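# Lift cloth off lanterns and lay it flat

## Task

Lift the cloth up and off the lanterns, which poke through holes in it, then lay it out flat on the table. Each lantern must finish upright at the spot where it stands now. Whenever a gripper releases a held part of the cloth, that part must not drop more than about a palm's width; the task fails otherwise. Cloth that snags on an open hand, gets lifted and settles back close to its release point is excused. Finish by releasing the cloth and moving the arms away from it.

## Robot and tools

Robots: four identical i2rt Big YAM arms named arm1, arm2, arm3 and arm4. Each has six joints, a two-finger gripper and a wrist camera (arm1_cam_wrist to arm4_cam_wrist). Two fixed room cameras, cam_high and cam_low, also give pictures. Feet (base_link, scene frame, metres): arm1 x=+0.335 y=+0.740 z=+0.739; arm2 x=-0.335 y=+0.740 z=+0.808; arm3 x=-0.335 y=-0.740 z=+0.775; arm4 x=+0.335 y=-0.740 z=+0.827. Each foot faces its own +x; arm1 and arm2 face toward -y, arm3 and arm4 toward +y. Table tops under the arms sit at z=+0.720. A hand reaches about 1.0 m from its joint1 axis.

Frame: one shared scene frame, origin on the floor, +z up, metres. The hand point lies between the finger pads, roughly 1 cm short of the tips. Fingers point along the hand's +z; they open and close along its y axis. Quaternions are written w, x, y, z.

move: one action. Keys are arm1..arm4 (each optional; an arm left out keeps its old command) and cameras. Each arm's part may hold:
- joints: absolute targets by name. joint1_rad -2.879 to 2.879 (rotation about the foot, positive counter-clockwise seen from above); joint2_rad 0 to 3.141 (shoulder); joint3_rad 0 to 3.019 (elbow); joint4_rad -1.692 to 1.57 (hand pitch, positive lifts fingers); joint5_rad -1.57 to 1.57 (sideways, positive to the arm's right); joint6_rad -2.094 to 2.094 (roll); all radians. gripper_m 0 to 0.093, metres of fingertip gap.
- target: one list of 7 numbers [x, y, z, qw, qx, qy, qz], an absolute hand pose in the scene frame (metres), not an offset. The hand is driven in a straight line from its current hand_target toward it. When target is given, joints may contain only gripper_m.
- speed: top path speed in m/s, 0.002 to 0.5, default 0.25; allowed only together with target. Rotation is capped at twice this value in rad/s.
All motions in one action start at once; all hand paths finish together, paced by the slowest. A path takes 0.5 to 10 s and an action at most 15 s. Each step the commanded pose is kept within 100 mm and 20 degrees of the measured hand; position wins over orientation if both cannot be met. Hands lag, drift and may overshoot speed, especially near full stretch, and often end a centimetre or more off. Paths do not avoid obstacles or other arms. cameras: list of names, or "all"; omitted means all, [] means none. Unknown keys make the call invalid; out-of-range values get it refused, and a refusal cancels the later move, wait and finished_scene calls in that reply.

wait: seconds from 0 to 10; commands nothing and returns state and images. zoom_image: camera plus region [x0, y0, x1, y1] in pixels from the top-left, at most 504 by 504, on that camera's latest image. finished_scene: scene = number of the scene being ended; the first call only asks you to verify, a second call really ends it.

Results: per robot, joint_positions, joint velocities (rad/s, gripper m/s), joint torques (N m, drive output including gravity; values 3 and 4 wrap at ±28), hand (current pose) and hand_target (pose at held joint targets). A 'move' line names each commanded robot with done or its worst status. Statuses: off_target (stopped away from target, may still push); time_out (joint couldn't finish; it keeps pushing toward a nearby target, listed in on_its_own, which shows 'held at' targets); not_followed, 'joint command not followed' or 'pose unreachable' (a self/arm collision check withheld the command, though gripper commands still run). 'as last shown' marks robots whose state is copied from an earlier result. The pictures line orders the images; frames may be slightly older than the state. Calibration data for every camera (K, distortion, T_world_to_cam) is supplied; fixed cameras may have shifted up to 2.3 degrees and 9 mm.

Gripper: gripping a hard part at full force reads up to 0.005 m narrower than it; closed on nothing reads 0.000 or 0.001. Commanding about 0.005 m below the touch reading gives full force (roughly 50 to 62 N per pad). To release, command well above the reading.

Avoid: releasing cloth high above the table (lower it to the surface first, then open); pulling the cloth so it tips or drags a lantern; knocking anything out of the work area; two arms pressing hard on each other (fails and ends the scene) or hitting; keeping arms stretched, loaded or pushing against something, which heats motors (MOTOR HOT at 85 °C, arm drops at 100 °C with an OVER-TEMPERATURE FAULT line and limit_stop_at_motor_heat; resend targets afterwards). Arms keep pushing on contact, so ease a stuck joint by sending its reported position. The simulation runs while you think, holding the last command. Finish with grippers open and arms lifted away.

Each tool is called after "Call:" by a JSON object that holds its "api" and its "payload", one argument or row to a line.

## Session

Call:
{"api": "move", "payload": {

}}

Scene clock: 0.00 s.
Joint torques (N m): no reading
Motor temperatures (°C): arm1=[27 27 30 22 24 23 24] | arm2=[23 24 28 27 22 23 23] | arm3=[25 31 26 25 24 23 27] | arm4=[25 32 28 23 21 23 26]
Heat: arm1: hottest joint3_rad 30 °C; arm2: hottest joint3_rad 28 °C; arm3: hottest joint2_rad 31 °C; arm4: hottest joint2_rad 32 °C.
Joint velocities: arm1=[-0.005 -0.015 0.012 -0.007 -0.051 -0.066 0] | arm2=[0.005 -0.015 0.007 -0.017 -0.154 -0.037 0] | arm3=[0.005 -0.015 0.027 -0.002 0.037 -0.081 0] | arm4=[0.005 -0.005 -0.027 -0.002 -0.022 -0.081 0]
arm1.joint_positions: joint1_rad=-0.149 joint2_rad=+0.286 joint3_rad=+1.689 joint4_rad=-1.240 joint5_rad=-0.049 joint6_rad=+0.507 gripper_m=+0.094
arm1.joint_status: not commanded
arm1.hand: x=+0.3487 y=+0.7642 z=+1.4578 quat_wxyz=(-0.641, -0.565, -0.306, +0.420) (m; scene frame)
arm1.hand_target: x=+0.3490 y=+0.7661 z=+1.4621 quat_wxyz=(-0.644, -0.561, -0.304, +0.422) (m; scene frame)
arm1.hand_status: not commanded
arm2.joint_positions: joint1_rad=+0.694 joint2_rad=+0.506 joint3_rad=+1.467 joint4_rad=-1.443 joint5_rad=-0.141 joint6_rad=+0.586 gripper_m=+0.094
arm2.joint_status: not commanded
arm2.hand: x=-0.2174 y=+0.6295 z=+1.3808 quat_wxyz=(-0.519, -0.548, -0.655, +0.017) (m; scene frame)
arm2.hand_target: x=-0.2194 y=+0.6319 z=+1.3907 quat_wxyz=(-0.530, -0.543, -0.651, +0.019) (m; scene frame)
arm2.hand_status: not commanded
arm3.joint_positions: joint1_rad=-0.166 joint2_rad=+0.432 joint3_rad=+1.385 joint4_rad=-1.492 joint5_rad=-0.208 joint6_rad=-0.423 gripper_m=+0.094
arm3.joint_status: not commanded
arm3.hand: x=-0.3565 y=-0.6057 z=+1.3139 quat_wxyz=(-0.389, +0.725, -0.471, -0.318) (m; scene frame)
arm3.hand_target: x=-0.3568 y=-0.6074 z=+1.3233 quat_wxyz=(-0.398, +0.721, -0.467, -0.322) (m; scene frame)
arm3.hand_status: not commanded
arm4.joint_positions: joint1_rad=+0.270 joint2_rad=+0.640 joint3_rad=+1.503 joint4_rad=-1.444 joint5_rad=-0.222 joint6_rad=-0.408 gripper_m=+0.094
arm4.joint_status: not commanded
arm4.hand: x=+0.2517 y=-0.5495 z=+1.3974 quat_wxyz=(-0.301, +0.804, -0.343, -0.381) (m; scene frame)
arm4.hand_target: x=+0.2524 y=-0.5524 z=+1.4062 quat_wxyz=(-0.309, +0.800, -0.340, -0.386) (m; scene frame)
arm4.hand_status: not commanded
pictures: arm1_cam_wrist, arm2_cam_wrist, arm3_cam_wrist, arm4_cam_wrist, cam_high, cam_low
camera_calibration:
arm1_cam_wrist: T_world_to_cam=[[-0.88511, -0.0191015, -0.46499, 1.0028], [0.422413, 0.386359, -0.819935, 0.760974], [0.195315, -0.92215, -0.333902, 1.25367], [0, 0, 0, 1]] pos_world=[0.321281, 0.88122, 1.50884]
arm2_cam_wrist: T_world_to_cam=[[-0.731915, -0.397681, -0.553308, 0.858471], [-0.276157, 0.915466, -0.292676, -0.228052], [0.622927, -0.061414, -0.779866, 1.37276], [0, 0, 0, 1]] pos_world=[-0.289781, 0.634478, 1.47882]
arm3_cam_wrist: T_world_to_cam=[[0.929253, 0.256936, 0.265466, 0.138741], [0.346443, -0.855606, -0.384597, 0.117134], [0.128318, 0.449357, -0.884089, 1.60455], [0, 0, 0, 1]] pos_world=[-0.375398, -0.656442, 1.42678]
arm4_cam_wrist: T_world_to_cam=[[0.778606, 0.584653, 0.227933, -0.194055], [0.626001, -0.69848, -0.346769, -0.0531718], [-0.0435329, 0.412683, -0.909834, 1.62972], [0, 0, 0, 1]] pos_world=[0.255324, -0.596241, 1.50857]

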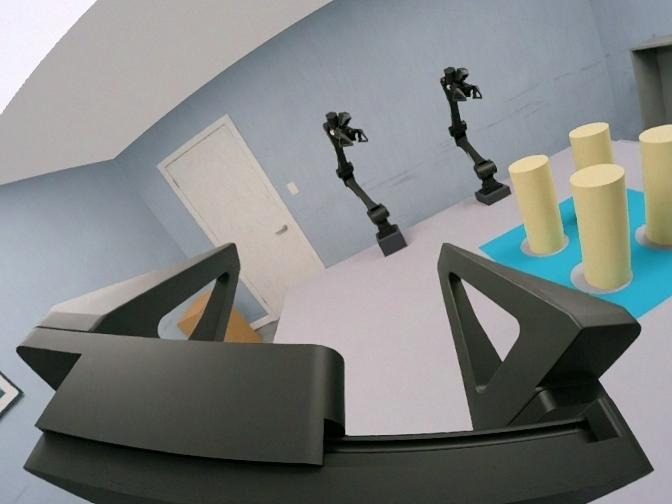

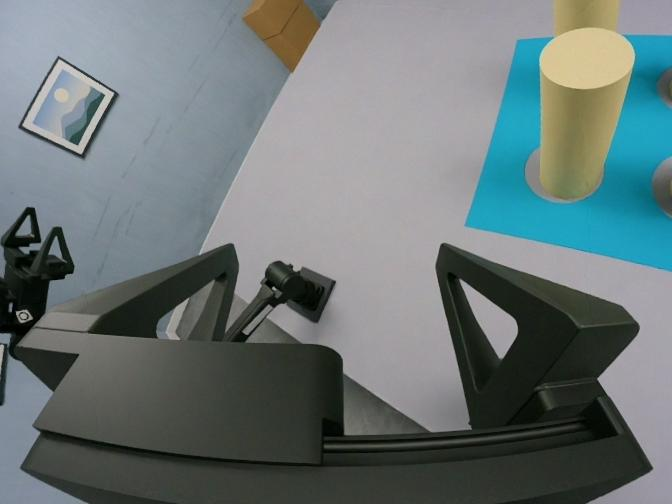

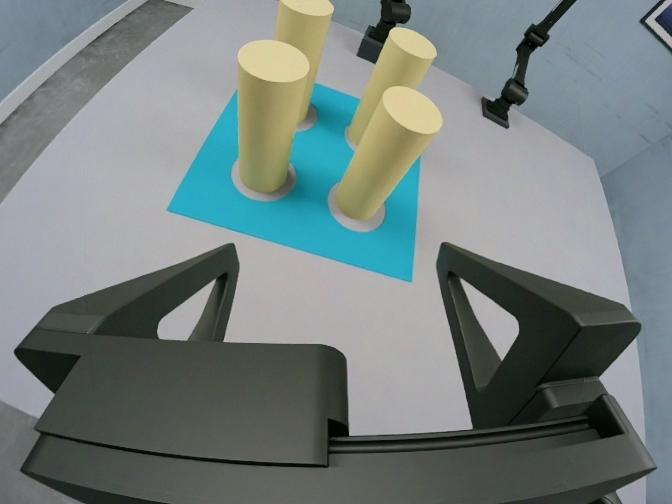

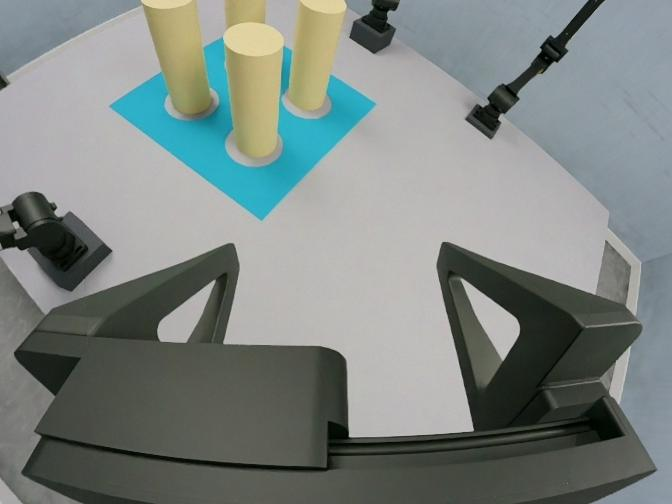

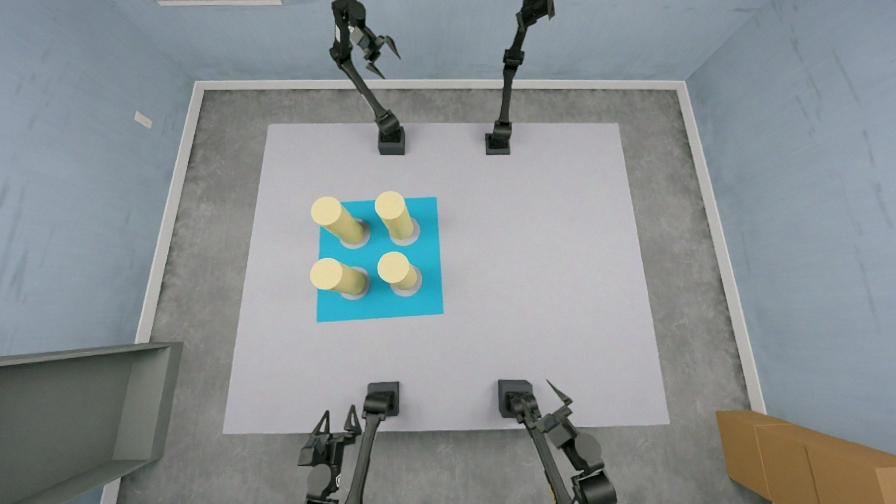

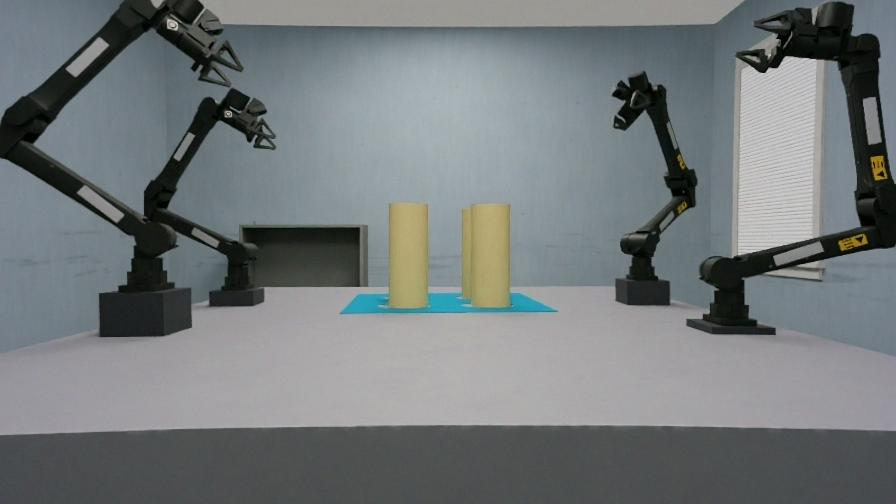

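Call:
{"api": "zoom_image", "payload": {
  "camera": "cam_high",
  "region": [300, 180, 460, 330]
}}

Call:
{"api": "zoom_image", "payload": {
  "camera": "cam_low",
  "region": [330, 190, 570, 330]
}}

Call:
{"api": "zoom_image", "payload": {
  "camera": "cam_high",
  "region": [330, 205, 390, 310]
}}

Call:
{"api": "zoom_image", "payload": {
  "camera": "cam_high",
  "region": [370, 205, 430, 310]
}}

Scaled by 3.150.

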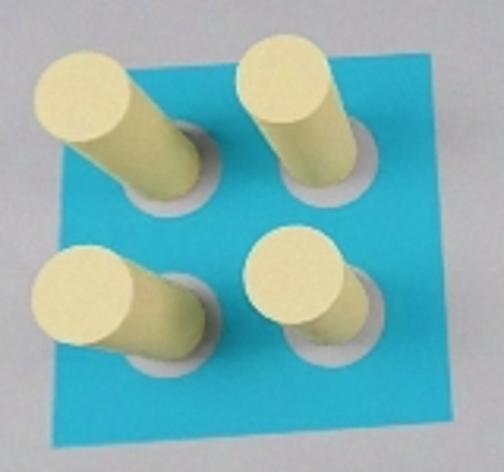

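Scaled by 2.100.

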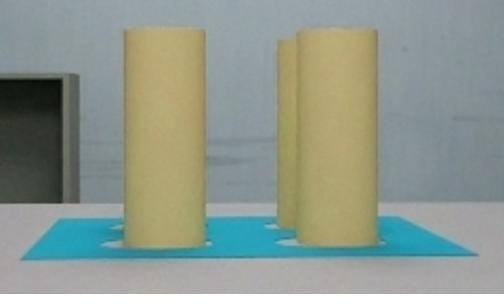

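Scaled by 4.800.

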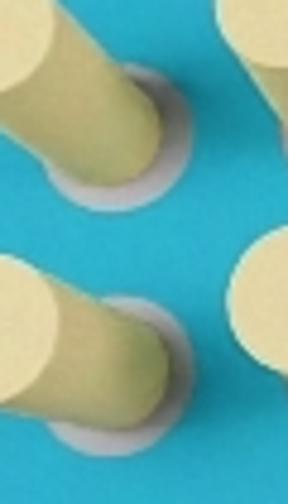

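Scaled by 4.800.

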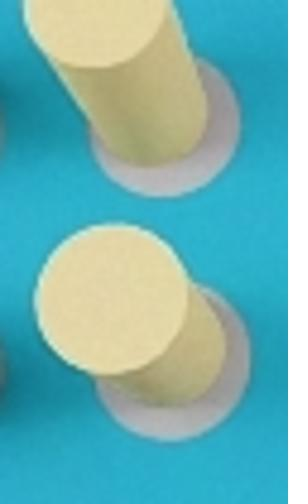

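Call:
{"api": "move", "payload": {
  "arm1": {"joints": {"joint1_rad": -0.831, "joint2_rad": 0.6, "joint3_rad": 1.5, "joint4_rad": -1.45, "joint5_rad": 0.0, "joint6_rad": -0.094, "gripper_m": 0.068}},
  "arm2": {"joints": {"joint1_rad": -0.739, "joint2_rad": 0.6, "joint3_rad": 1.5, "joint4_rad": -1.45, "joint5_rad": 0.0, "joint6_rad": -1.601, "gripper_m": 0.068}},
  "arm3": {"joints": {"joint1_rad": 0.672, "joint2_rad": 0.6, "joint3_rad": 1.45, "joint4_rad": -1.45, "joint5_rad": 0.0, "joint6_rad": 1.431, "gripper_m": 0.068}},
  "arm4": {"joints": {"joint1_rad": 0.747, "joint2_rad": 0.65, "joint3_rad": 1.5, "joint4_rad": -1.45, "joint5_rad": 0.0, "joint6_rad": -0.135, "gripper_m": 0.068}},
  "cameras": ["cam_high"]
}}

Scene clock: 73.33 s.
Joint torques (N m): arm1=[-1.67 5.54 10.03 1.28 0.27 -0.11] | arm2=[0.09 3.08 10.11 1.44 -0.03 -0.11] | arm3=[0.5 3.55 7.77 2.06 0.24 0.08] | arm4=[1.38 5.01 8.39 1.76 0.09 0.18]
Motor temperatures (°C): arm1=[27 28 31 22 24 23 23] | arm2=[23 24 31 27 22 23 23] | arm3=[25 30 29 25 24 23 27] | arm4=[25 32 32 23 21 23 25]
Heat: arm1: hottest joint3_rad 31 °C; arm2: hottest joint3_rad 31 °C; arm3: hottest joint2_rad 30 °C; arm4: hottest joint2_rad 32 °C.
move: arm1 done; arm2 done; arm3 done; arm4 done
Joint velocities: arm1=[-0.005 0.015 -0.017 0.007 -0.022 -0.007 0.002] | arm2=[-0.005 -0.015 0.017 0.007 0.066 -0.022 0] | arm3=[0.005 0.005 0.002 -0.002 0.022 -0.022 -0.001] | arm4=[0.015 -0.005 0.007 0.007 -0.022 -0.081 0]
arm1.joint_positions: joint1_rad=-0.827 joint2_rad=+0.592 joint3_rad=+1.474 joint4_rad=-1.445 joint5_rad=-0.004 joint6_rad=-0.082 gripper_m=+0.068
arm1.joint_status: all done
arm1.hand: x=+0.1957 y=+0.6125 z=+1.3034 quat_wxyz=(-0.166, -0.797, -0.356, +0.459) (m; scene frame)
arm1.hand_target: x=+0.1958 y=+0.6146 z=+1.3128 quat_wxyz=(-0.163, -0.793, -0.357, +0.467) (m; scene frame)
arm1.hand_status: not commanded
arm2.joint_positions: joint1_rad=-0.733 joint2_rad=+0.602 joint3_rad=+1.467 joint4_rad=-1.443 joint5_rad=-0.001 joint6_rad=-1.590 gripper_m=+0.068
arm2.joint_status: all done
arm2.hand: x=-0.4730 y=+0.5898 z=+1.3642 quat_wxyz=(+0.178, -0.312, -0.823, +0.440) (m; scene frame)
arm2.hand_target: x=-0.4691 y=+0.5960 z=+1.3780 quat_wxyz=(+0.187, -0.308, -0.817, +0.450) (m; scene frame)
arm2.hand_status: not commanded
arm3.joint_positions: joint1_rad=+0.668 joint2_rad=+0.603 joint3_rad=+1.425 joint4_rad=-1.472 joint5_rad=-0.002 joint6_rad=+1.418 gripper_m=+0.068
arm3.joint_status: all done
arm3.hand: x=-0.4715 y=-0.5887 z=+1.3073 quat_wxyz=(+0.118, +0.375, -0.813, -0.429) (m; scene frame)
arm3.hand_target: x=-0.4709 y=-0.5905 z=+1.3237 quat_wxyz=(+0.127, +0.367, -0.805, -0.450) (m; scene frame)
arm3.hand_status: not commanded
arm4.joint_positions: joint1_rad=+0.735 joint2_rad=+0.645 joint3_rad=+1.503 joint4_rad=-1.444 joint5_rad=-0.003 joint6_rad=-0.148 gripper_m=+0.068
arm4.joint_status: all done
arm4.hand: x=+0.1981 y=-0.5801 z=+1.3940 quat_wxyz=(-0.232, +0.823, -0.309, -0.416) (m; scene frame)
arm4.hand_target: x=+0.1955 y=-0.5800 z=+1.3906 quat_wxyz=(-0.225, +0.826, -0.312, -0.413) (m; scene frame)
arm4.hand_status: not commanded
pictures: cam_high

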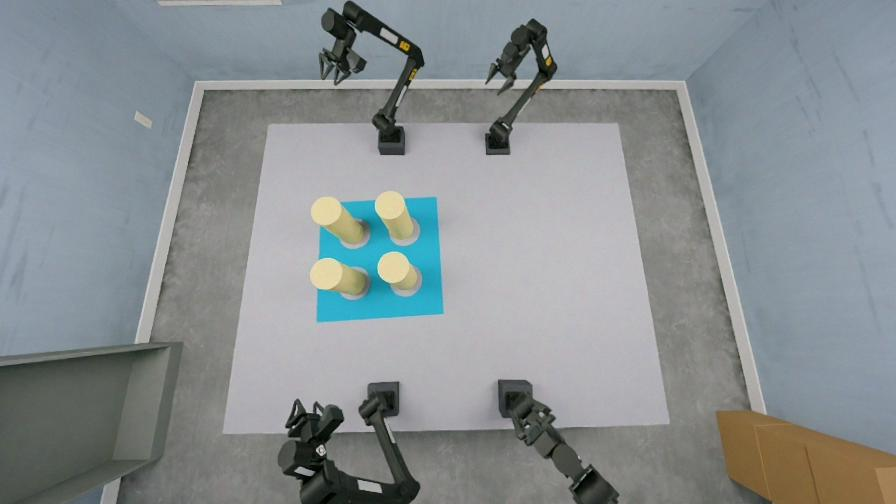

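Call:
{"api": "move", "payload": {
  "arm1": {"joints": {"joint1_rad": -0.831, "joint2_rad": 1.995, "joint3_rad": 1.739, "joint4_rad": -1.295, "joint5_rad": 0.0, "joint6_rad": -0.094}},
  "arm2": {"joints": {"joint1_rad": -0.739, "joint2_rad": 1.998, "joint3_rad": 1.558, "joint4_rad": -1.106, "joint5_rad": 0.0, "joint6_rad": -1.601}},
  "arm3": {"joints": {"joint1_rad": 0.672, "joint2_rad": 1.91, "joint3_rad": 1.505, "joint4_rad": -1.148, "joint5_rad": 0.0, "joint6_rad": 1.431}},
  "arm4": {"joints": {"joint1_rad": 0.747, "joint2_rad": 2.106, "joint3_rad": 1.661, "joint4_rad": -1.126, "joint5_rad": 0.0, "joint6_rad": -0.135}},
  "cameras": ["arm1_cam_wrist", "arm2_cam_wrist", "arm3_cam_wrist", "arm4_cam_wrist", "cam_high"]
}}

Scene clock: 79.80 s.
Joint torques (N m): arm1=[-1.55 -18.08 11.32 -0.21 0.31 -0.05] | arm2=[-0.44 -23.94 9.16 0.5 -0.08 -0.17] | arm3=[0.26 -17.73 7.56 0.32 0.3 0.13] | arm4=[1.38 -14.33 10.71 0.21 0.06 0.17]
Motor temperatures (°C): arm1=[27 28 32 22 24 23 23] | arm2=[23 24 32 27 22 23 23] | arm3=[25 30 30 25 24 23 27] | arm4=[25 32 32 23 21 23 25]
Heat: arm1: hottest joint3_rad 32 °C; arm2: hottest joint3_rad 32 °C; arm3: hottest joint2_rad 30 °C; arm4: hottest joint2_rad 32 °C.
move: arm1 done; arm2 done; arm3 done; arm4 done
Joint velocities: arm1=[-0.005 -0.015 -0.002 0.002 -0.007 -0.037 -0.001] | arm2=[0.005 -0.024 0.002 -0.017 -0.037 -0.007 -0.001] | arm3=[0.005 -0.015 -0.007 0.007 0.051 -0.037 -0.001] | arm4=[-0.005 -0.005 0.007 0.002 0.081 0.022 0]
arm1.joint_positions: joint1_rad=-0.827 joint2_rad=+2.016 joint3_rad=+1.713 joint4_rad=-1.292 joint5_rad=-0.004 joint6_rad=-0.082 gripper_m=+0.068
arm1.joint_status: all done
arm1.hand: x=-0.1033 y=+0.3248 z=+0.8303 quat_wxyz=(-0.003, -0.913, -0.408, -0.007) (m; scene frame)
arm1.hand_target: x=-0.1120 y=+0.3211 z=+0.8521 quat_wxyz=(-0.008, -0.911, -0.412, +0.014) (m; scene frame)
arm1.hand_status: not commanded
arm2.joint_positions: joint1_rad=-0.733 joint2_rad=+2.008 joint3_rad=+1.544 joint4_rad=-1.111 joint5_rad=-0.001 joint6_rad=-1.592 gripper_m=+0.068
arm2.joint_status: all done
arm2.hand: x=-0.7319 y=+0.3111 z=+0.8337 quat_wxyz=(-0.001, -0.355, -0.935, -0.004) (m; scene frame)
arm2.hand_target: x=-0.7400 y=+0.3078 z=+0.8441 quat_wxyz=(+0.005, -0.353, -0.935, +0.009) (m; scene frame)
arm2.hand_status: not commanded
arm3.joint_positions: joint1_rad=+0.668 joint2_rad=+1.916 joint3_rad=+1.491 joint4_rad=-1.157 joint5_rad=-0.002 joint6_rad=+1.419 gripper_m=+0.068
arm3.joint_status: all done
arm3.hand: x=-0.6980 y=-0.3146 z=+0.8365 quat_wxyz=(-0.006, +0.416, -0.909, +0.003) (m; scene frame)
arm3.hand_target: x=-0.7049 y=-0.3100 z=+0.8444 quat_wxyz=(-0.003, +0.412, -0.911, -0.011) (m; scene frame)
arm3.hand_status: not commanded
arm4.joint_positions: joint1_rad=+0.735 joint2_rad=+2.105 joint3_rad=+1.646 joint4_rad=-1.123 joint5_rad=-0.003 joint6_rad=-0.148 gripper_m=+0.068
arm4.joint_status: all done
arm4.hand: x=-0.0600 y=-0.2719 z=+0.8385 quat_wxyz=(+0.001, +0.935, -0.353, +0.002) (m; scene frame)
arm4.hand_target: x=-0.0687 y=-0.2721 z=+0.8433 quat_wxyz=(-0.003, +0.935, -0.354, -0.003) (m; scene frame)
arm4.hand_status: not commanded
pictures: arm1_cam_wrist, arm2_cam_wrist, arm3_cam_wrist, arm4_cam_wrist, cam_high
camera_calibration:
arm1_cam_wrist: T_world_to_cam=[[-0.745811, 0.66581, -0.0215251, -0.273777], [0.539874, 0.623041, 0.566, -0.608328], [0.390259, 0.410508, -0.824124, 0.721589], [0, 0, 0, 1]] pos_world=[-0.157372, 0.265079, 0.9331]
arm2_cam_wrist: T_world_to_cam=[[-0.667612, -0.744392, -0.013218, -0.242824], [-0.606141, 0.53314, 0.590216, -1.0974], [-0.432305, 0.402047, -0.807137, 0.353273], [0, 0, 0, 1]] pos_world=[-0.674566, 0.262277, 0.92963]
arm3_cam_wrist: T_world_to_cam=[[0.758011, -0.652208, 0.00669444, 0.31894], [-0.536727, -0.617899, 0.574564, -1.04317], [-0.370599, -0.439119, -0.818432, 0.412844], [0, 0, 0, 1]] pos_world=[-0.648656, -0.255269, 0.935116]
arm4_cam_wrist: T_world_to_cam=[[0.656161, 0.754621, -0.000761993, 0.244284], [0.607228, -0.5274, 0.594242, -0.601558], [0.448025, -0.390381, -0.804286, 0.715736], [0, 0, 0, 1]] pos_world=[-0.115674, -0.222194, 0.933314]

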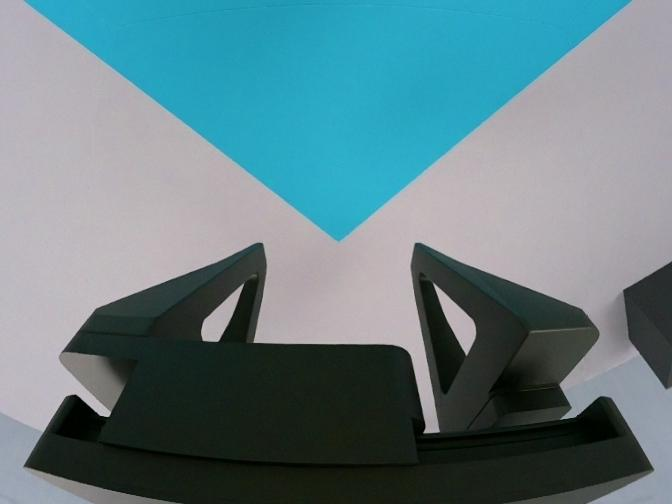

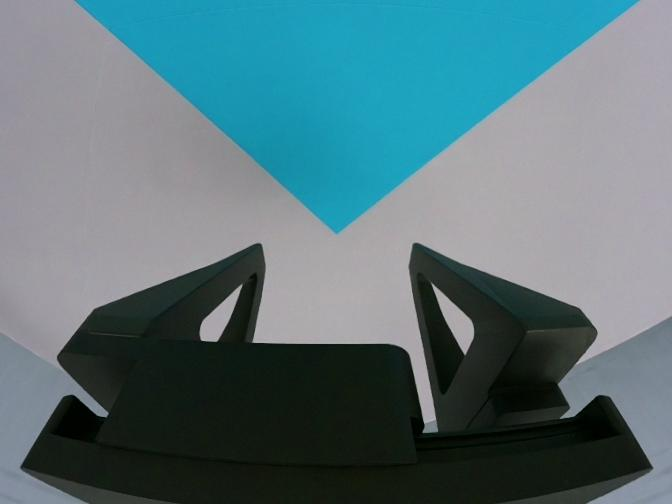

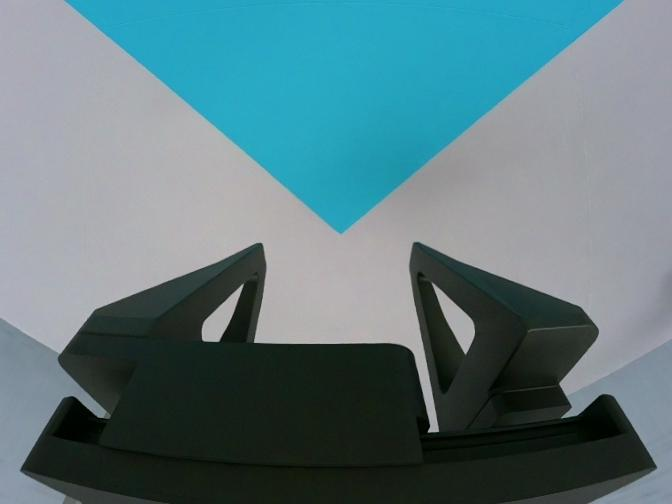

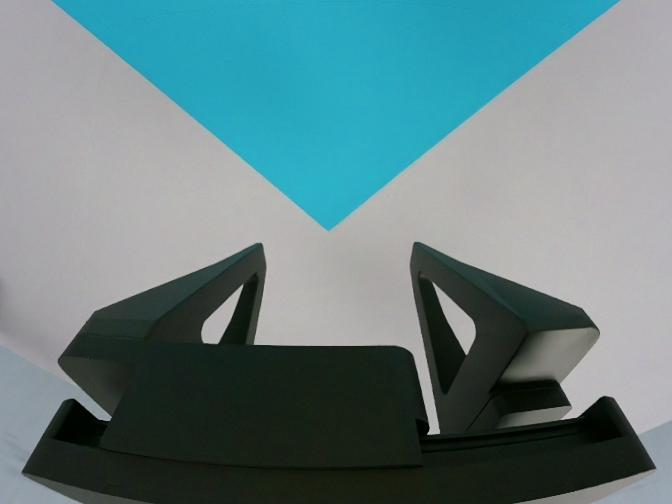

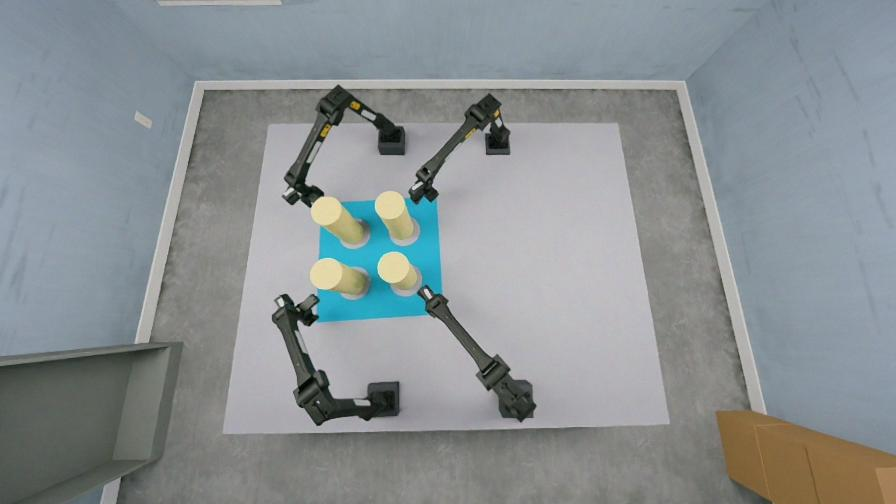

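Call:
{"api": "move", "payload": {
  "arm1": {"joints": {"joint1_rad": -0.822, "joint2_rad": 2.058, "joint3_rad": 1.603, "joint4_rad": -1.048}},
  "arm2": {"joints": {"joint1_rad": -0.750, "joint2_rad": 2.110, "joint3_rad": 1.4665, "joint4_rad": -0.868}},
  "arm3": {"joints": {"joint1_rad": 0.678, "joint2_rad": 2.018, "joint3_rad": 1.397, "joint4_rad": -0.900}},
  "arm4": {"joints": {"joint1_rad": 0.754, "joint2_rad": 2.196, "joint3_rad": 1.560, "joint4_rad": -0.893}},
  "cameras": ["arm1_cam_wrist", "arm2_cam_wrist", "arm3_cam_wrist", "arm4_cam_wrist"]
}}

Scene clock: 113.70 s.
Joint torques (N m): arm1=[-1.08 -17.73 9.22 0.53 0.31 -0.07] | arm2=[-0.21 -24.35 7.53 0.81 -0.09 -0.17] | arm3=[0.44 -19.78 6.52 0.57 0.29 0.13] | arm4=[1.67 -14.74 9.1 0.8 0.06 0.17]
Motor temperatures (°C): arm1=[27 32 34 22 24 22 23] | arm2=[23 25 31 26 22 23 23] | arm3=[25 32 32 25 24 23 26] | arm4=[25 35 33 23 21 23 25]
Heat: arm1: hottest joint3_rad 34 °C; arm2: hottest joint3_rad 31 °C; arm3: hottest joint2_rad 32 °C; arm4: hottest joint2_rad 35 °C.
move: arm1 done; arm2 done; arm3 done; arm4 done
Joint velocities: arm1=[-0.005 0.005 -0.012 -0.007 -0.007 -0.037 -0.001] | arm2=[-0.005 -0.005 -0.007 0.002 0.022 -0.037 -0.001] | arm3=[0.015 -0.015 0.012 0.017 0.037 -0.037 0.001] | arm4=[0.005 -0.005 -0.002 0.002 0.066 0.007 0.001]
arm1.joint_positions: joint1_rad=-0.827 joint2_rad=+2.068 joint3_rad=+1.598 joint4_rad=-1.057 joint5_rad=-0.004 joint6_rad=-0.083 gripper_m=+0.068
arm1.joint_status: all done
arm1.hand: x=-0.1098 y=+0.3181 z=+0.7593 quat_wxyz=(-0.014, -0.912, -0.408, +0.025) (m; scene frame)
arm1.hand_target: x=-0.1122 y=+0.3126 z=+0.7675 quat_wxyz=(-0.016, -0.909, -0.416, +0.037) (m; scene frame)
arm1.hand_status: not commanded
arm2.joint_positions: joint1_rad=-0.741 joint2_rad=+2.127 joint3_rad=+1.464 joint4_rad=-0.881 joint5_rad=-0.001 joint6_rad=-1.592 gripper_m=+0.068
arm2.joint_status: all done
arm2.hand: x=-0.7371 y=+0.3129 z=+0.7408 quat_wxyz=(+0.005, -0.359, -0.933, +0.010) (m; scene frame)
arm2.hand_target: x=-0.7462 y=+0.3107 z=+0.7517 quat_wxyz=(+0.012, -0.358, -0.933, +0.025) (m; scene frame)
arm2.hand_status: not commanded
arm3.joint_positions: joint1_rad=+0.671 joint2_rad=+2.042 joint3_rad=+1.388 joint4_rad=-0.915 joint5_rad=-0.002 joint6_rad=+1.419 gripper_m=+0.068
arm3.joint_status: all done
arm3.hand: x=-0.6980 y=-0.3161 z=+0.7349 quat_wxyz=(-0.004, +0.417, -0.909, -0.003) (m; scene frame)
arm3.hand_target: x=-0.7084 y=-0.3096 z=+0.7506 quat_wxyz=(+0.002, +0.415, -0.909, -0.026) (m; scene frame)
arm3.hand_status: not commanded
arm4.joint_positions: joint1_rad=+0.738 joint2_rad=+2.200 joint3_rad=+1.552 joint4_rad=-0.902 joint5_rad=-0.003 joint6_rad=-0.148 gripper_m=+0.068
arm4.joint_status: all done
arm4.hand: x=-0.0596 y=-0.2750 z=+0.7523 quat_wxyz=(-0.007, +0.936, -0.352, -0.013) (m; scene frame)
arm4.hand_target: x=-0.0707 y=-0.2758 z=+0.7570 quat_wxyz=(-0.013, +0.936, -0.350, -0.021) (m; scene frame)
arm4.hand_status: not commanded
pictures: arm1_cam_wrist, arm2_cam_wrist, arm3_cam_wrist, arm4_cam_wrist
camera_calibration:
arm1_cam_wrist: T_world_to_cam=[[-0.746701, 0.664971, -0.0158627, -0.279769], [0.566258, 0.648006, 0.509352, -0.522498], [0.348984, 0.371351, -0.860412, 0.703848], [0, 0, 0, 1]] pos_world=[-0.158666, 0.263245, 0.867297]
arm2_cam_wrist: T_world_to_cam=[[-0.673755, -0.738752, 0.0173087, -0.275059], [-0.589311, 0.5513, 0.590577, -1.04022], [-0.445832, 0.387705, -0.806795, 0.269525], [0, 0, 0, 1]] pos_world=[-0.678175, 0.265779, 0.836545]
arm3_cam_wrist: T_world_to_cam=[[0.760589, -0.649205, -0.00607697, 0.330813], [-0.529449, -0.625649, 0.572929, -0.981871], [-0.375751, -0.432546, -0.819582, 0.328299], [0, 0, 0, 1]] pos_world=[-0.648104, -0.257536, 0.833621]
arm4_cam_wrist: T_world_to_cam=[[0.653831, 0.756628, 0.00430687, 0.242858], [0.6212, -0.540036, 0.567866, -0.535059], [0.431989, -0.368613, -0.82311, 0.664186], [0, 0, 0, 1]] pos_world=[-0.113331, -0.227876, 0.849494]

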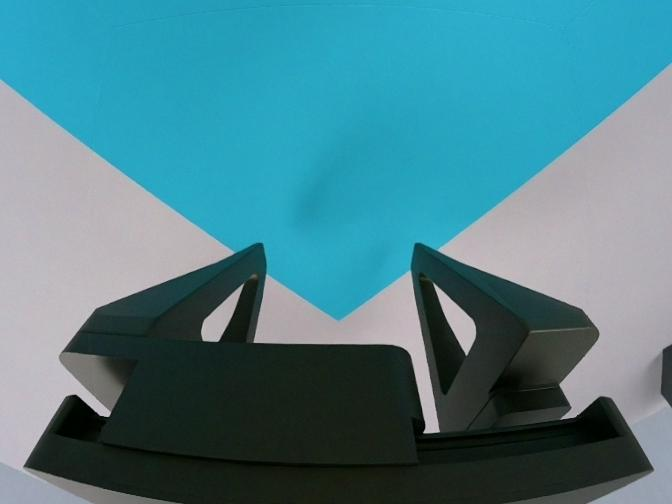

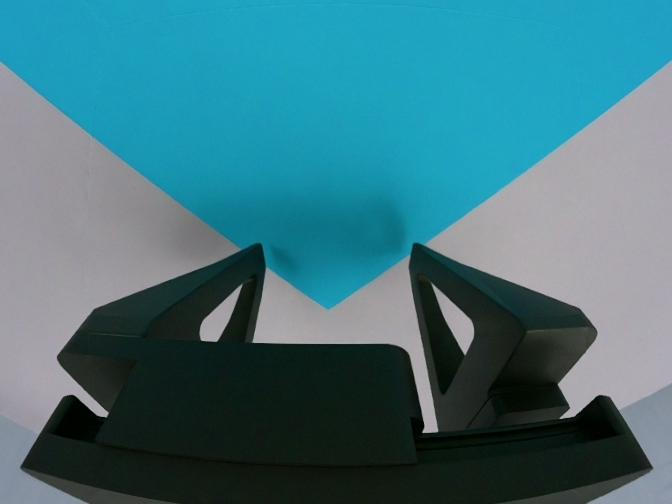

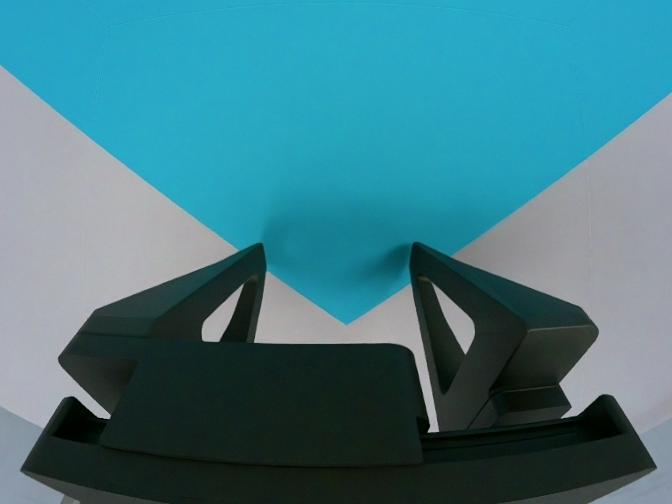

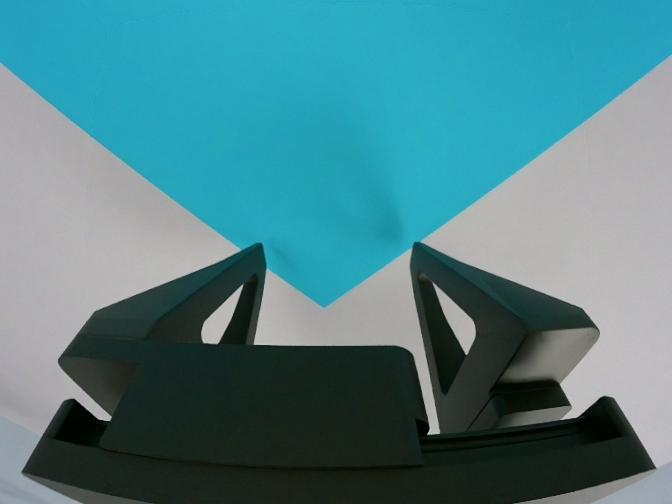

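Call:
{"api": "move", "payload": {
  "arm1": {"joints": {"joint2_rad": 2.176}},
  "arm2": {"joints": {"joint2_rad": 2.218, "joint4_rad": -0.895}},
  "arm3": {"joints": {"joint2_rad": 2.119}},
  "arm4": {"joints": {"joint1_rad": 0.762, "joint2_rad": 2.299}},
  "cameras": ["arm1_cam_wrist", "arm2_cam_wrist", "arm3_cam_wrist", "arm4_cam_wrist"]
}}

Scene clock: 136.17 s.
Joint torques (N m): arm1=[-1.08 -13.33 8.02 0.21 0.35 -0.07] | arm2=[-0.21 -17.14 6.97 -0.2 -0.09 -0.17] | arm3=[0.44 -12.34 6.24 0.42 0.29 0.15] | arm4=[1.73 -9.52 8.05 0.51 -0.1 0.14]
Motor temperatures (°C): arm1=[27 32 36 22 24 22 23] | arm2=[23 29 32 26 22 23 22] | arm3=[25 33 31 25 24 23 26] | arm4=[25 37 34 23 21 23 25]
Heat: arm1: hottest joint3_rad 36 °C; arm2: hottest joint3_rad 32 °C; arm3: hottest joint2_rad 33 °C; arm4: hottest joint2_rad 37 °C.
move: arm1 done; arm2 done; arm3 done; arm4 done
Joint velocities: arm1=[-0.005 -0.005 -0.012 0.002 0.051 -0.11 0] | arm2=[-0.015 -0.005 0.022 -0.002 -0.007 0.022 -0.001] | arm3=[0.005 -0.015 -0.007 -0.007 -0.022 0.066 -0.001] | arm4=[-0.005 -0.015 0.007 -0.007 0.051 -0.007 -0.001]
arm1.joint_positions: joint1_rad=-0.827 joint2_rad=+2.119 joint3_rad=+1.607 joint4_rad=-1.050 joint5_rad=-0.005 joint6_rad=-0.083 gripper_m=+0.068
arm1.joint_status: all done
arm1.hand: x=-0.1092 y=+0.3183 z=+0.7324 quat_wxyz=(-0.009, -0.913, -0.408, +0.008) (m; scene frame)
arm1.hand_target: x=-0.1001 y=+0.3236 z=+0.6977 quat_wxyz=(+0.003, -0.909, -0.416, -0.019) (m; scene frame)
arm1.hand_status: not commanded
arm2.joint_positions: joint1_rad=-0.741 joint2_rad=+2.151 joint3_rad=+1.469 joint4_rad=-0.883 joint5_rad=-0.001 joint6_rad=-1.592 gripper_m=+0.068
arm2.joint_status: all done
arm2.hand: x=-0.7354 y=+0.3148 z=+0.7292 quat_wxyz=(+0.001, -0.359, -0.934, +0.001) (m; scene frame)
arm2.hand_target: x=-0.7255 y=+0.3325 z=+0.6914 quat_wxyz=(-0.015, -0.358, -0.933, -0.037) (m; scene frame)
arm2.hand_status: not commanded
arm3.joint_positions: joint1_rad=+0.671 joint2_rad=+2.053 joint3_rad=+1.391 joint4_rad=-0.911 joint5_rad=-0.002 joint6_rad=+1.419 gripper_m=+0.068
arm3.joint_status: all done
arm3.hand: x=-0.6982 y=-0.3159 z=+0.7293 quat_wxyz=(-0.005, +0.417, -0.909, -0.001) (m; scene frame)
arm3.hand_target: x=-0.6958 y=-0.3232 z=+0.6960 quat_wxyz=(-0.013, +0.415, -0.910, +0.022) (m; scene frame)
arm3.hand_status: not commanded
arm4.joint_positions: joint1_rad=+0.746 joint2_rad=+2.228 joint3_rad=+1.563 joint4_rad=-0.896 joint5_rad=+0.001 joint6_rad=-0.145 gripper_m=+0.068
arm4.joint_status: all done
arm4.hand: x=-0.0632 y=-0.2771 z=+0.7391 quat_wxyz=(-0.006, +0.937, -0.349, -0.007) (m; scene frame)
arm4.hand_target: x=-0.0586 y=-0.2966 z=+0.6971 quat_wxyz=(+0.011, +0.938, -0.347, +0.024) (m; scene frame)
arm4.hand_status: not commanded
pictures: arm1_cam_wrist, arm2_cam_wrist, arm3_cam_wrist, arm4_cam_wrist
camera_calibration:
arm1_cam_wrist: T_world_to_cam=[[-0.746413, 0.665197, -0.019511, -0.277219], [0.552774, 0.636056, 0.538399, -0.528186], [0.370552, 0.391083, -0.842464, 0.66336], [0, 0, 0, 1]] pos_world=[-0.160762, 0.260932, 0.837823]
arm2_cam_wrist: T_world_to_cam=[[-0.673598, -0.739092, -0.0029065, -0.257302], [-0.597678, 0.542393, 0.590416, -1.03662], [-0.434795, 0.39944, -0.807094, 0.264853], [0, 0, 0, 1]] pos_world=[-0.677722, 0.26629, 0.825048]
arm3_cam_wrist: T_world_to_cam=[[0.760317, -0.649551, -0.00118092, 0.327157], [-0.531571, -0.623261, 0.573565, -0.979808], [-0.373296, -0.435464, -0.819159, 0.324303], [0, 0, 0, 1]] pos_world=[-0.64852, -0.25695, 0.828026]
arm4_cam_wrist: T_world_to_cam=[[0.649818, 0.76006, 0.00676378, 0.245761], [0.618051, -0.533544, 0.577359, -0.531849], [0.442436, -0.370998, -0.816462, 0.649225], [0, 0, 0, 1]] pos_world=[-0.118231, -0.229697, 0.835473]

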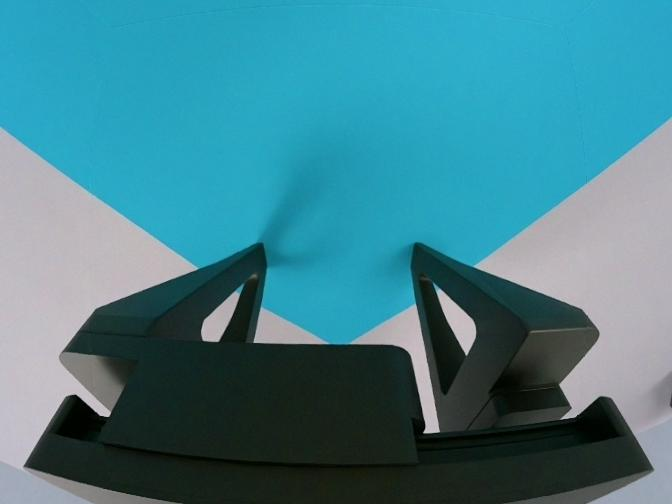

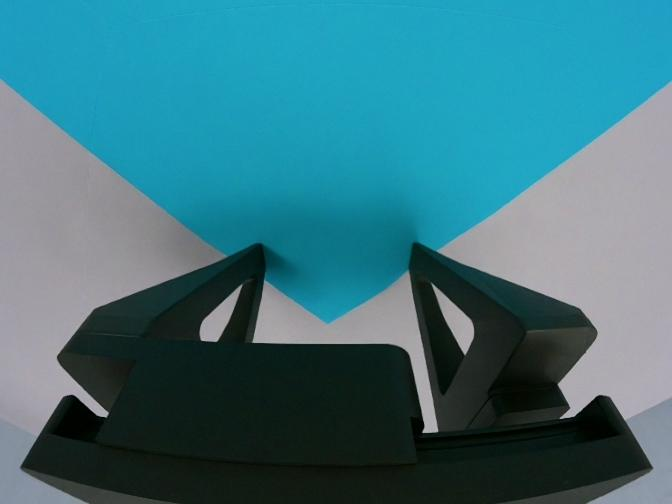

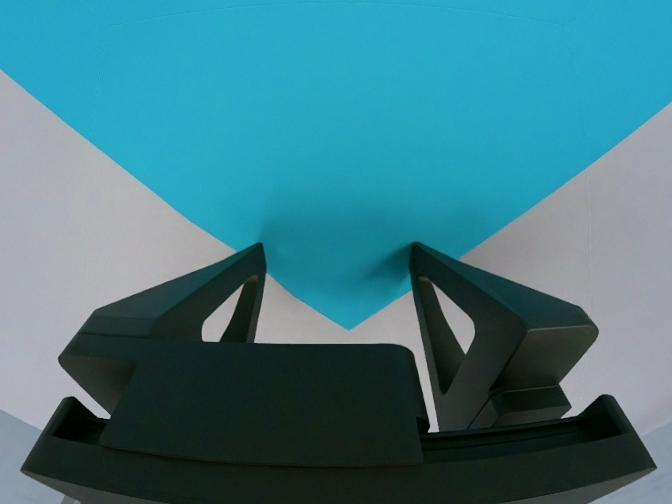

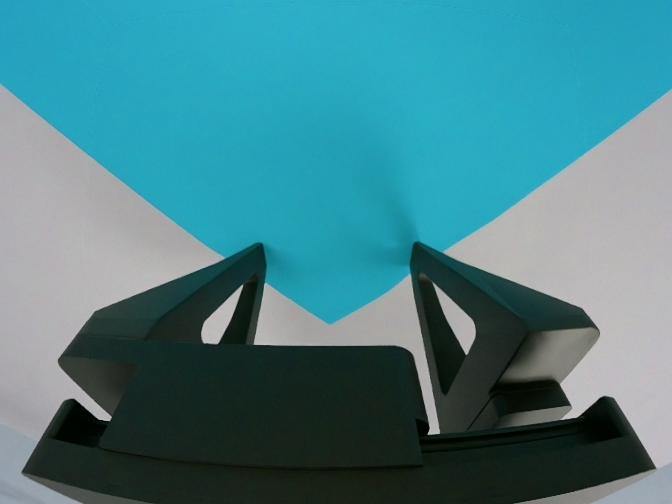

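Call:
{"api": "move", "payload": {
  "arm1": {"joints": {"gripper_m": 0.0}},
  "arm2": {"joints": {"gripper_m": 0.0}},
  "arm3": {"joints": {"gripper_m": 0.0}},
  "arm4": {"joints": {"gripper_m": 0.0}},
  "cameras": ["arm1_cam_wrist", "arm2_cam_wrist", "arm3_cam_wrist", "arm4_cam_wrist", "cam_high"]
}}

Call:
{"api": "zoom_image", "payload": {
  "camera": "cam_high",
  "region": [300, 180, 460, 330]
}}

Scene clock: 148.17 s.
Joint torques (N m): arm1=[-0.67 -13.86 8.2 -0.03 0.34 -0.05] | arm2=[-0.32 -17.2 6.98 -0.21 0.15 -0.17] | arm3=[0.62 -12.63 6.05 0.18 0.08 0.12] | arm4=[1.67 -9.64 7.8 0.29 -0.13 0.14]
Motor temperatures (°C): arm1=[27 32 36 22 24 22 23] | arm2=[23 28 31 26 22 23 22] | arm3=[25 33 30 25 24 23 26] | arm4=[25 35 33 23 21 23 25]
Heat: arm1: hottest joint3_rad 36 °C; arm2: hottest joint3_rad 31 °C; arm3: hottest joint2_rad 33 °C; arm4: hottest joint2_rad 35 °C.
move: arm1 done; arm2 done; arm3 done; arm4 done
Joint velocities: arm1=[-0.005 -0.015 0.007 0.007 -0.022 0.081 0] | arm2=[-0.015 -0.005 0.002 -0.002 -0.037 -0.022 -0.001] | arm3=[-0.034 -0.005 0.007 -0.017 -0.022 0.037 0] | arm4=[0.005 0.005 -0.012 -0.007 -0.022 -0.051 -0.001]
arm1.joint_positions: joint1_rad=-0.822 joint2_rad=+2.119 joint3_rad=+1.607 joint4_rad=-1.044 joint5_rad=-0.005 joint6_rad=-0.083 gripper_m=+0.002
arm1.joint_status: all done
arm1.hand: x=-0.1080 y=+0.3149 z=+0.7325 quat_wxyz=(-0.010, -0.912, -0.411, +0.011) (m; scene frame)
arm1.hand_target: x=-0.1002 y=+0.3237 z=+0.6977 quat_wxyz=(+0.003, -0.909, -0.416, -0.019) (m; scene frame)
arm1.hand_status: not commanded
arm2.joint_positions: joint1_rad=-0.741 joint2_rad=+2.151 joint3_rad=+1.469 joint4_rad=-0.883 joint5_rad=-0.008 joint6_rad=-1.592 gripper_m=+0.002
arm2.joint_status: all done
arm2.hand: x=-0.7345 y=+0.3140 z=+0.7292 quat_wxyz=(-0.002, -0.359, -0.934, +0.002) (m; scene frame)
arm2.hand_target: x=-0.7255 y=+0.3326 z=+0.6914 quat_wxyz=(-0.015, -0.358, -0.933, -0.037) (m; scene frame)
arm2.hand_status: not commanded
arm3.joint_positions: joint1_rad=+0.670 joint2_rad=+2.054 joint3_rad=+1.394 joint4_rad=-0.904 joint5_rad=+0.004 joint6_rad=+1.419 gripper_m=+0.002
arm3.joint_status: all done
arm3.hand: x=-0.6987 y=-0.3125 z=+0.7299 quat_wxyz=(-0.006, +0.416, -0.909, -0.006) (m; scene frame)
arm3.hand_target: x=-0.6958 y=-0.3233 z=+0.6960 quat_wxyz=(-0.013, +0.415, -0.910, +0.022) (m; scene frame)
arm3.hand_status: not commanded
arm4.joint_positions: joint1_rad=+0.746 joint2_rad=+2.228 joint3_rad=+1.567 joint4_rad=-0.889 joint5_rad=+0.002 joint6_rad=-0.145 gripper_m=+0.003
arm4.joint_status: all done
arm4.hand: x=-0.0652 y=-0.2746 z=+0.7400 quat_wxyz=(-0.008, +0.937, -0.349, -0.011) (m; scene frame)
arm4.hand_target: x=-0.0586 y=-0.2967 z=+0.6970 quat_wxyz=(+0.011, +0.938, -0.347, +0.024) (m; scene frame)
arm4.hand_status: not commanded
pictures: arm1_cam_wrist, arm2_cam_wrist, arm3_cam_wrist, arm4_cam_wrist, cam_high
camera_calibration:
arm1_cam_wrist: T_world_to_cam=[[-0.750012, 0.661153, -0.0189591, -0.273589], [0.551645, 0.641087, 0.533569, -0.524946], [0.364925, 0.389724, -0.845544, 0.666327], [0, 0, 0, 1]] pos_world=[-0.158771, 0.257736, 0.838317]
arm2_cam_wrist: T_world_to_cam=[[-0.673572, -0.739116, -0.00280541, -0.257366], [-0.600464, 0.544994, 0.58517, -1.03476], [-0.43098, 0.395839, -0.810906, 0.272227], [0, 0, 0, 1]] pos_world=[-0.677364, 0.265955, 0.825537]
arm3_cam_wrist: T_world_to_cam=[[0.759121, -0.650887, -0.0089918, 0.334211], [-0.531927, -0.628224, 0.567792, -0.975847], [-0.375217, -0.42624, -0.823123, 0.330471], [0, 0, 0, 1]] pos_world=[-0.648788, -0.254657, 0.829102]
arm4_cam_wrist: T_world_to_cam=[[0.649857, 0.760004, 0.00895874, 0.243514], [0.621296, -0.537968, 0.569721, -0.525168], [0.43781, -0.364671, -0.821789, 0.657096], [0, 0, 0, 1]] pos_world=[-0.119647, -0.227971, 0.837012]

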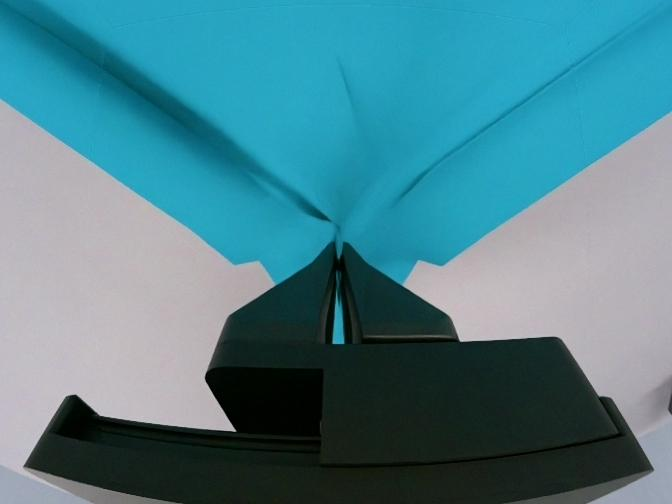

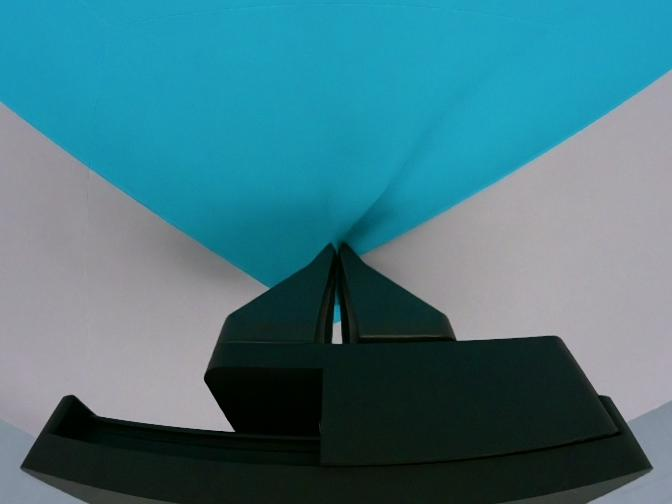

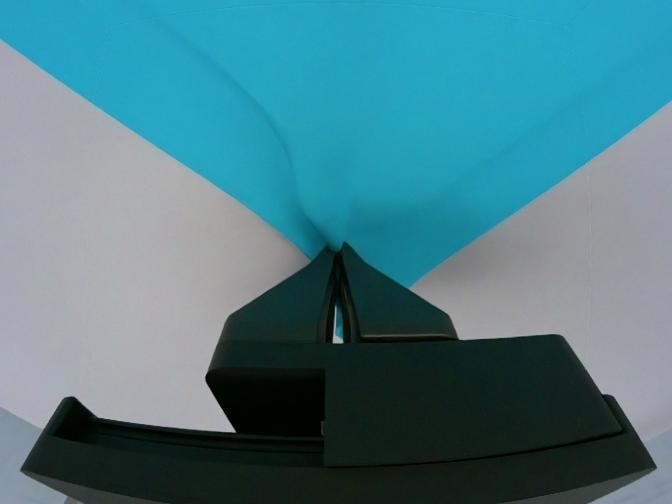

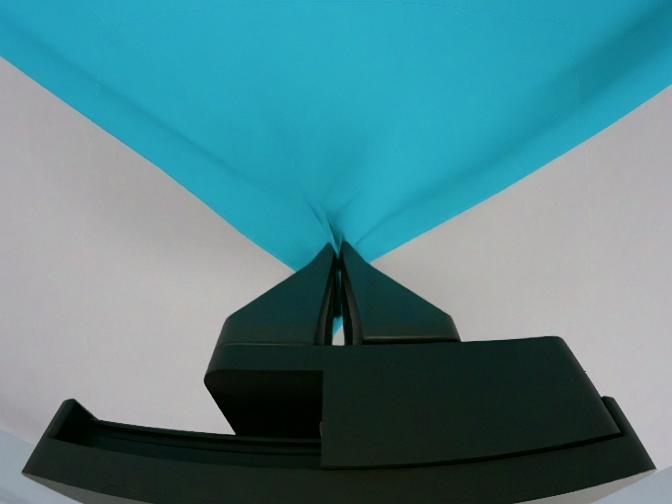

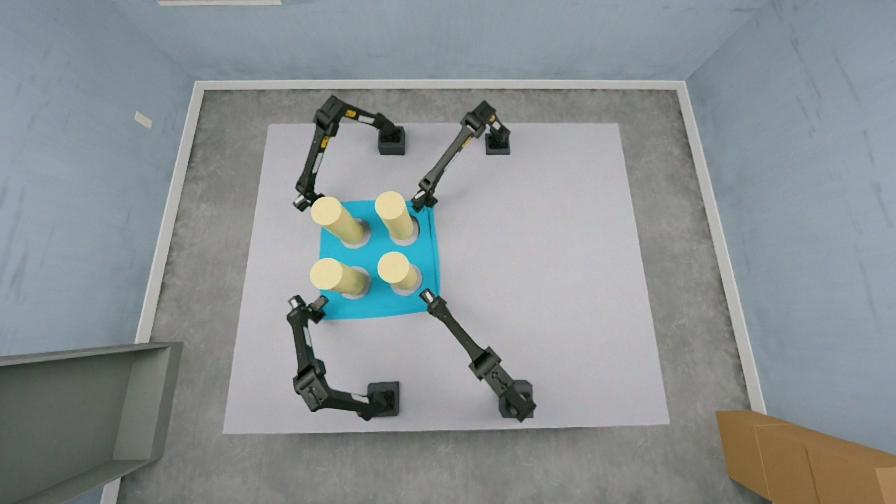

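Scaled by 3.150.

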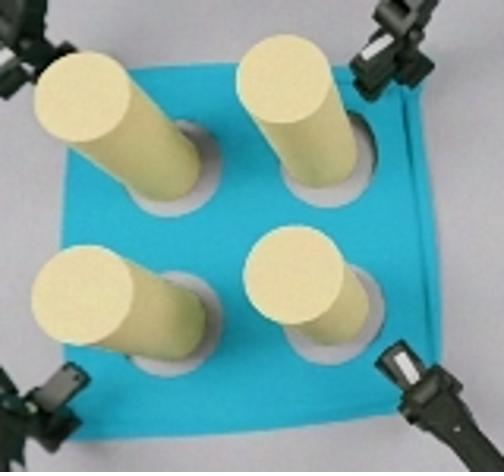

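Call:
{"api": "zoom_image", "payload": {
  "camera": "arm2_cam_wrist",
  "region": [260, 200, 420, 350]
}}

Call:
{"api": "zoom_image", "payload": {
  "camera": "arm3_cam_wrist",
  "region": [260, 200, 420, 350]
}}

Call:
{"api": "zoom_image", "payload": {
  "camera": "arm4_cam_wrist",
  "region": [260, 200, 420, 350]
}}

Call:
{"api": "zoom_image", "payload": {
  "camera": "arm1_cam_wrist",
  "region": [260, 200, 420, 350]
}}

Scaled by 3.150 from the camera's 672x504 image, which has a finer 960x720 frame.

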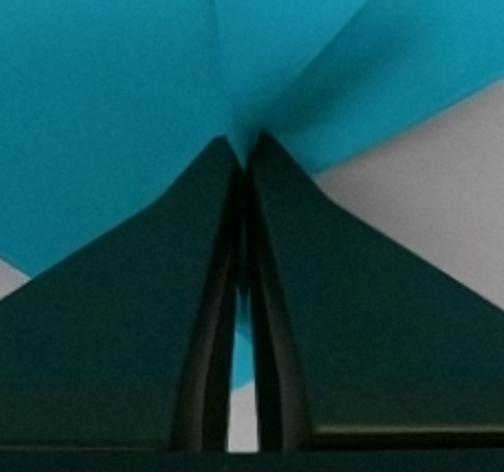

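Scaled by 3.150 from the camera's 672x504 image, which has a finer 960x720 frame.

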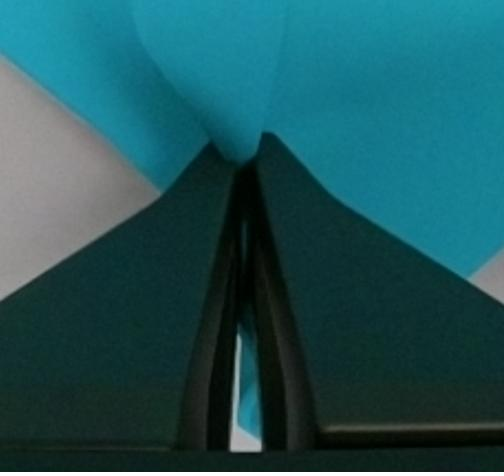

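Scaled by 3.150 from the camera's 672x504 image, which has a finer 960x720 frame.

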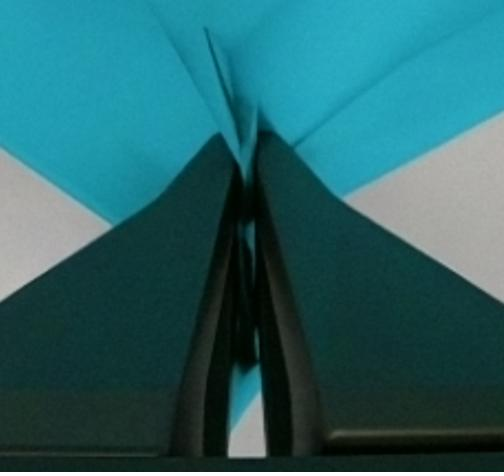

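Scaled by 3.150 from the camera's 672x504 image, which has a finer 960x720 frame.

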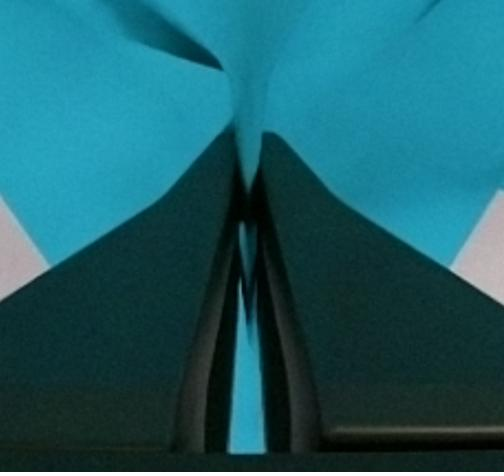

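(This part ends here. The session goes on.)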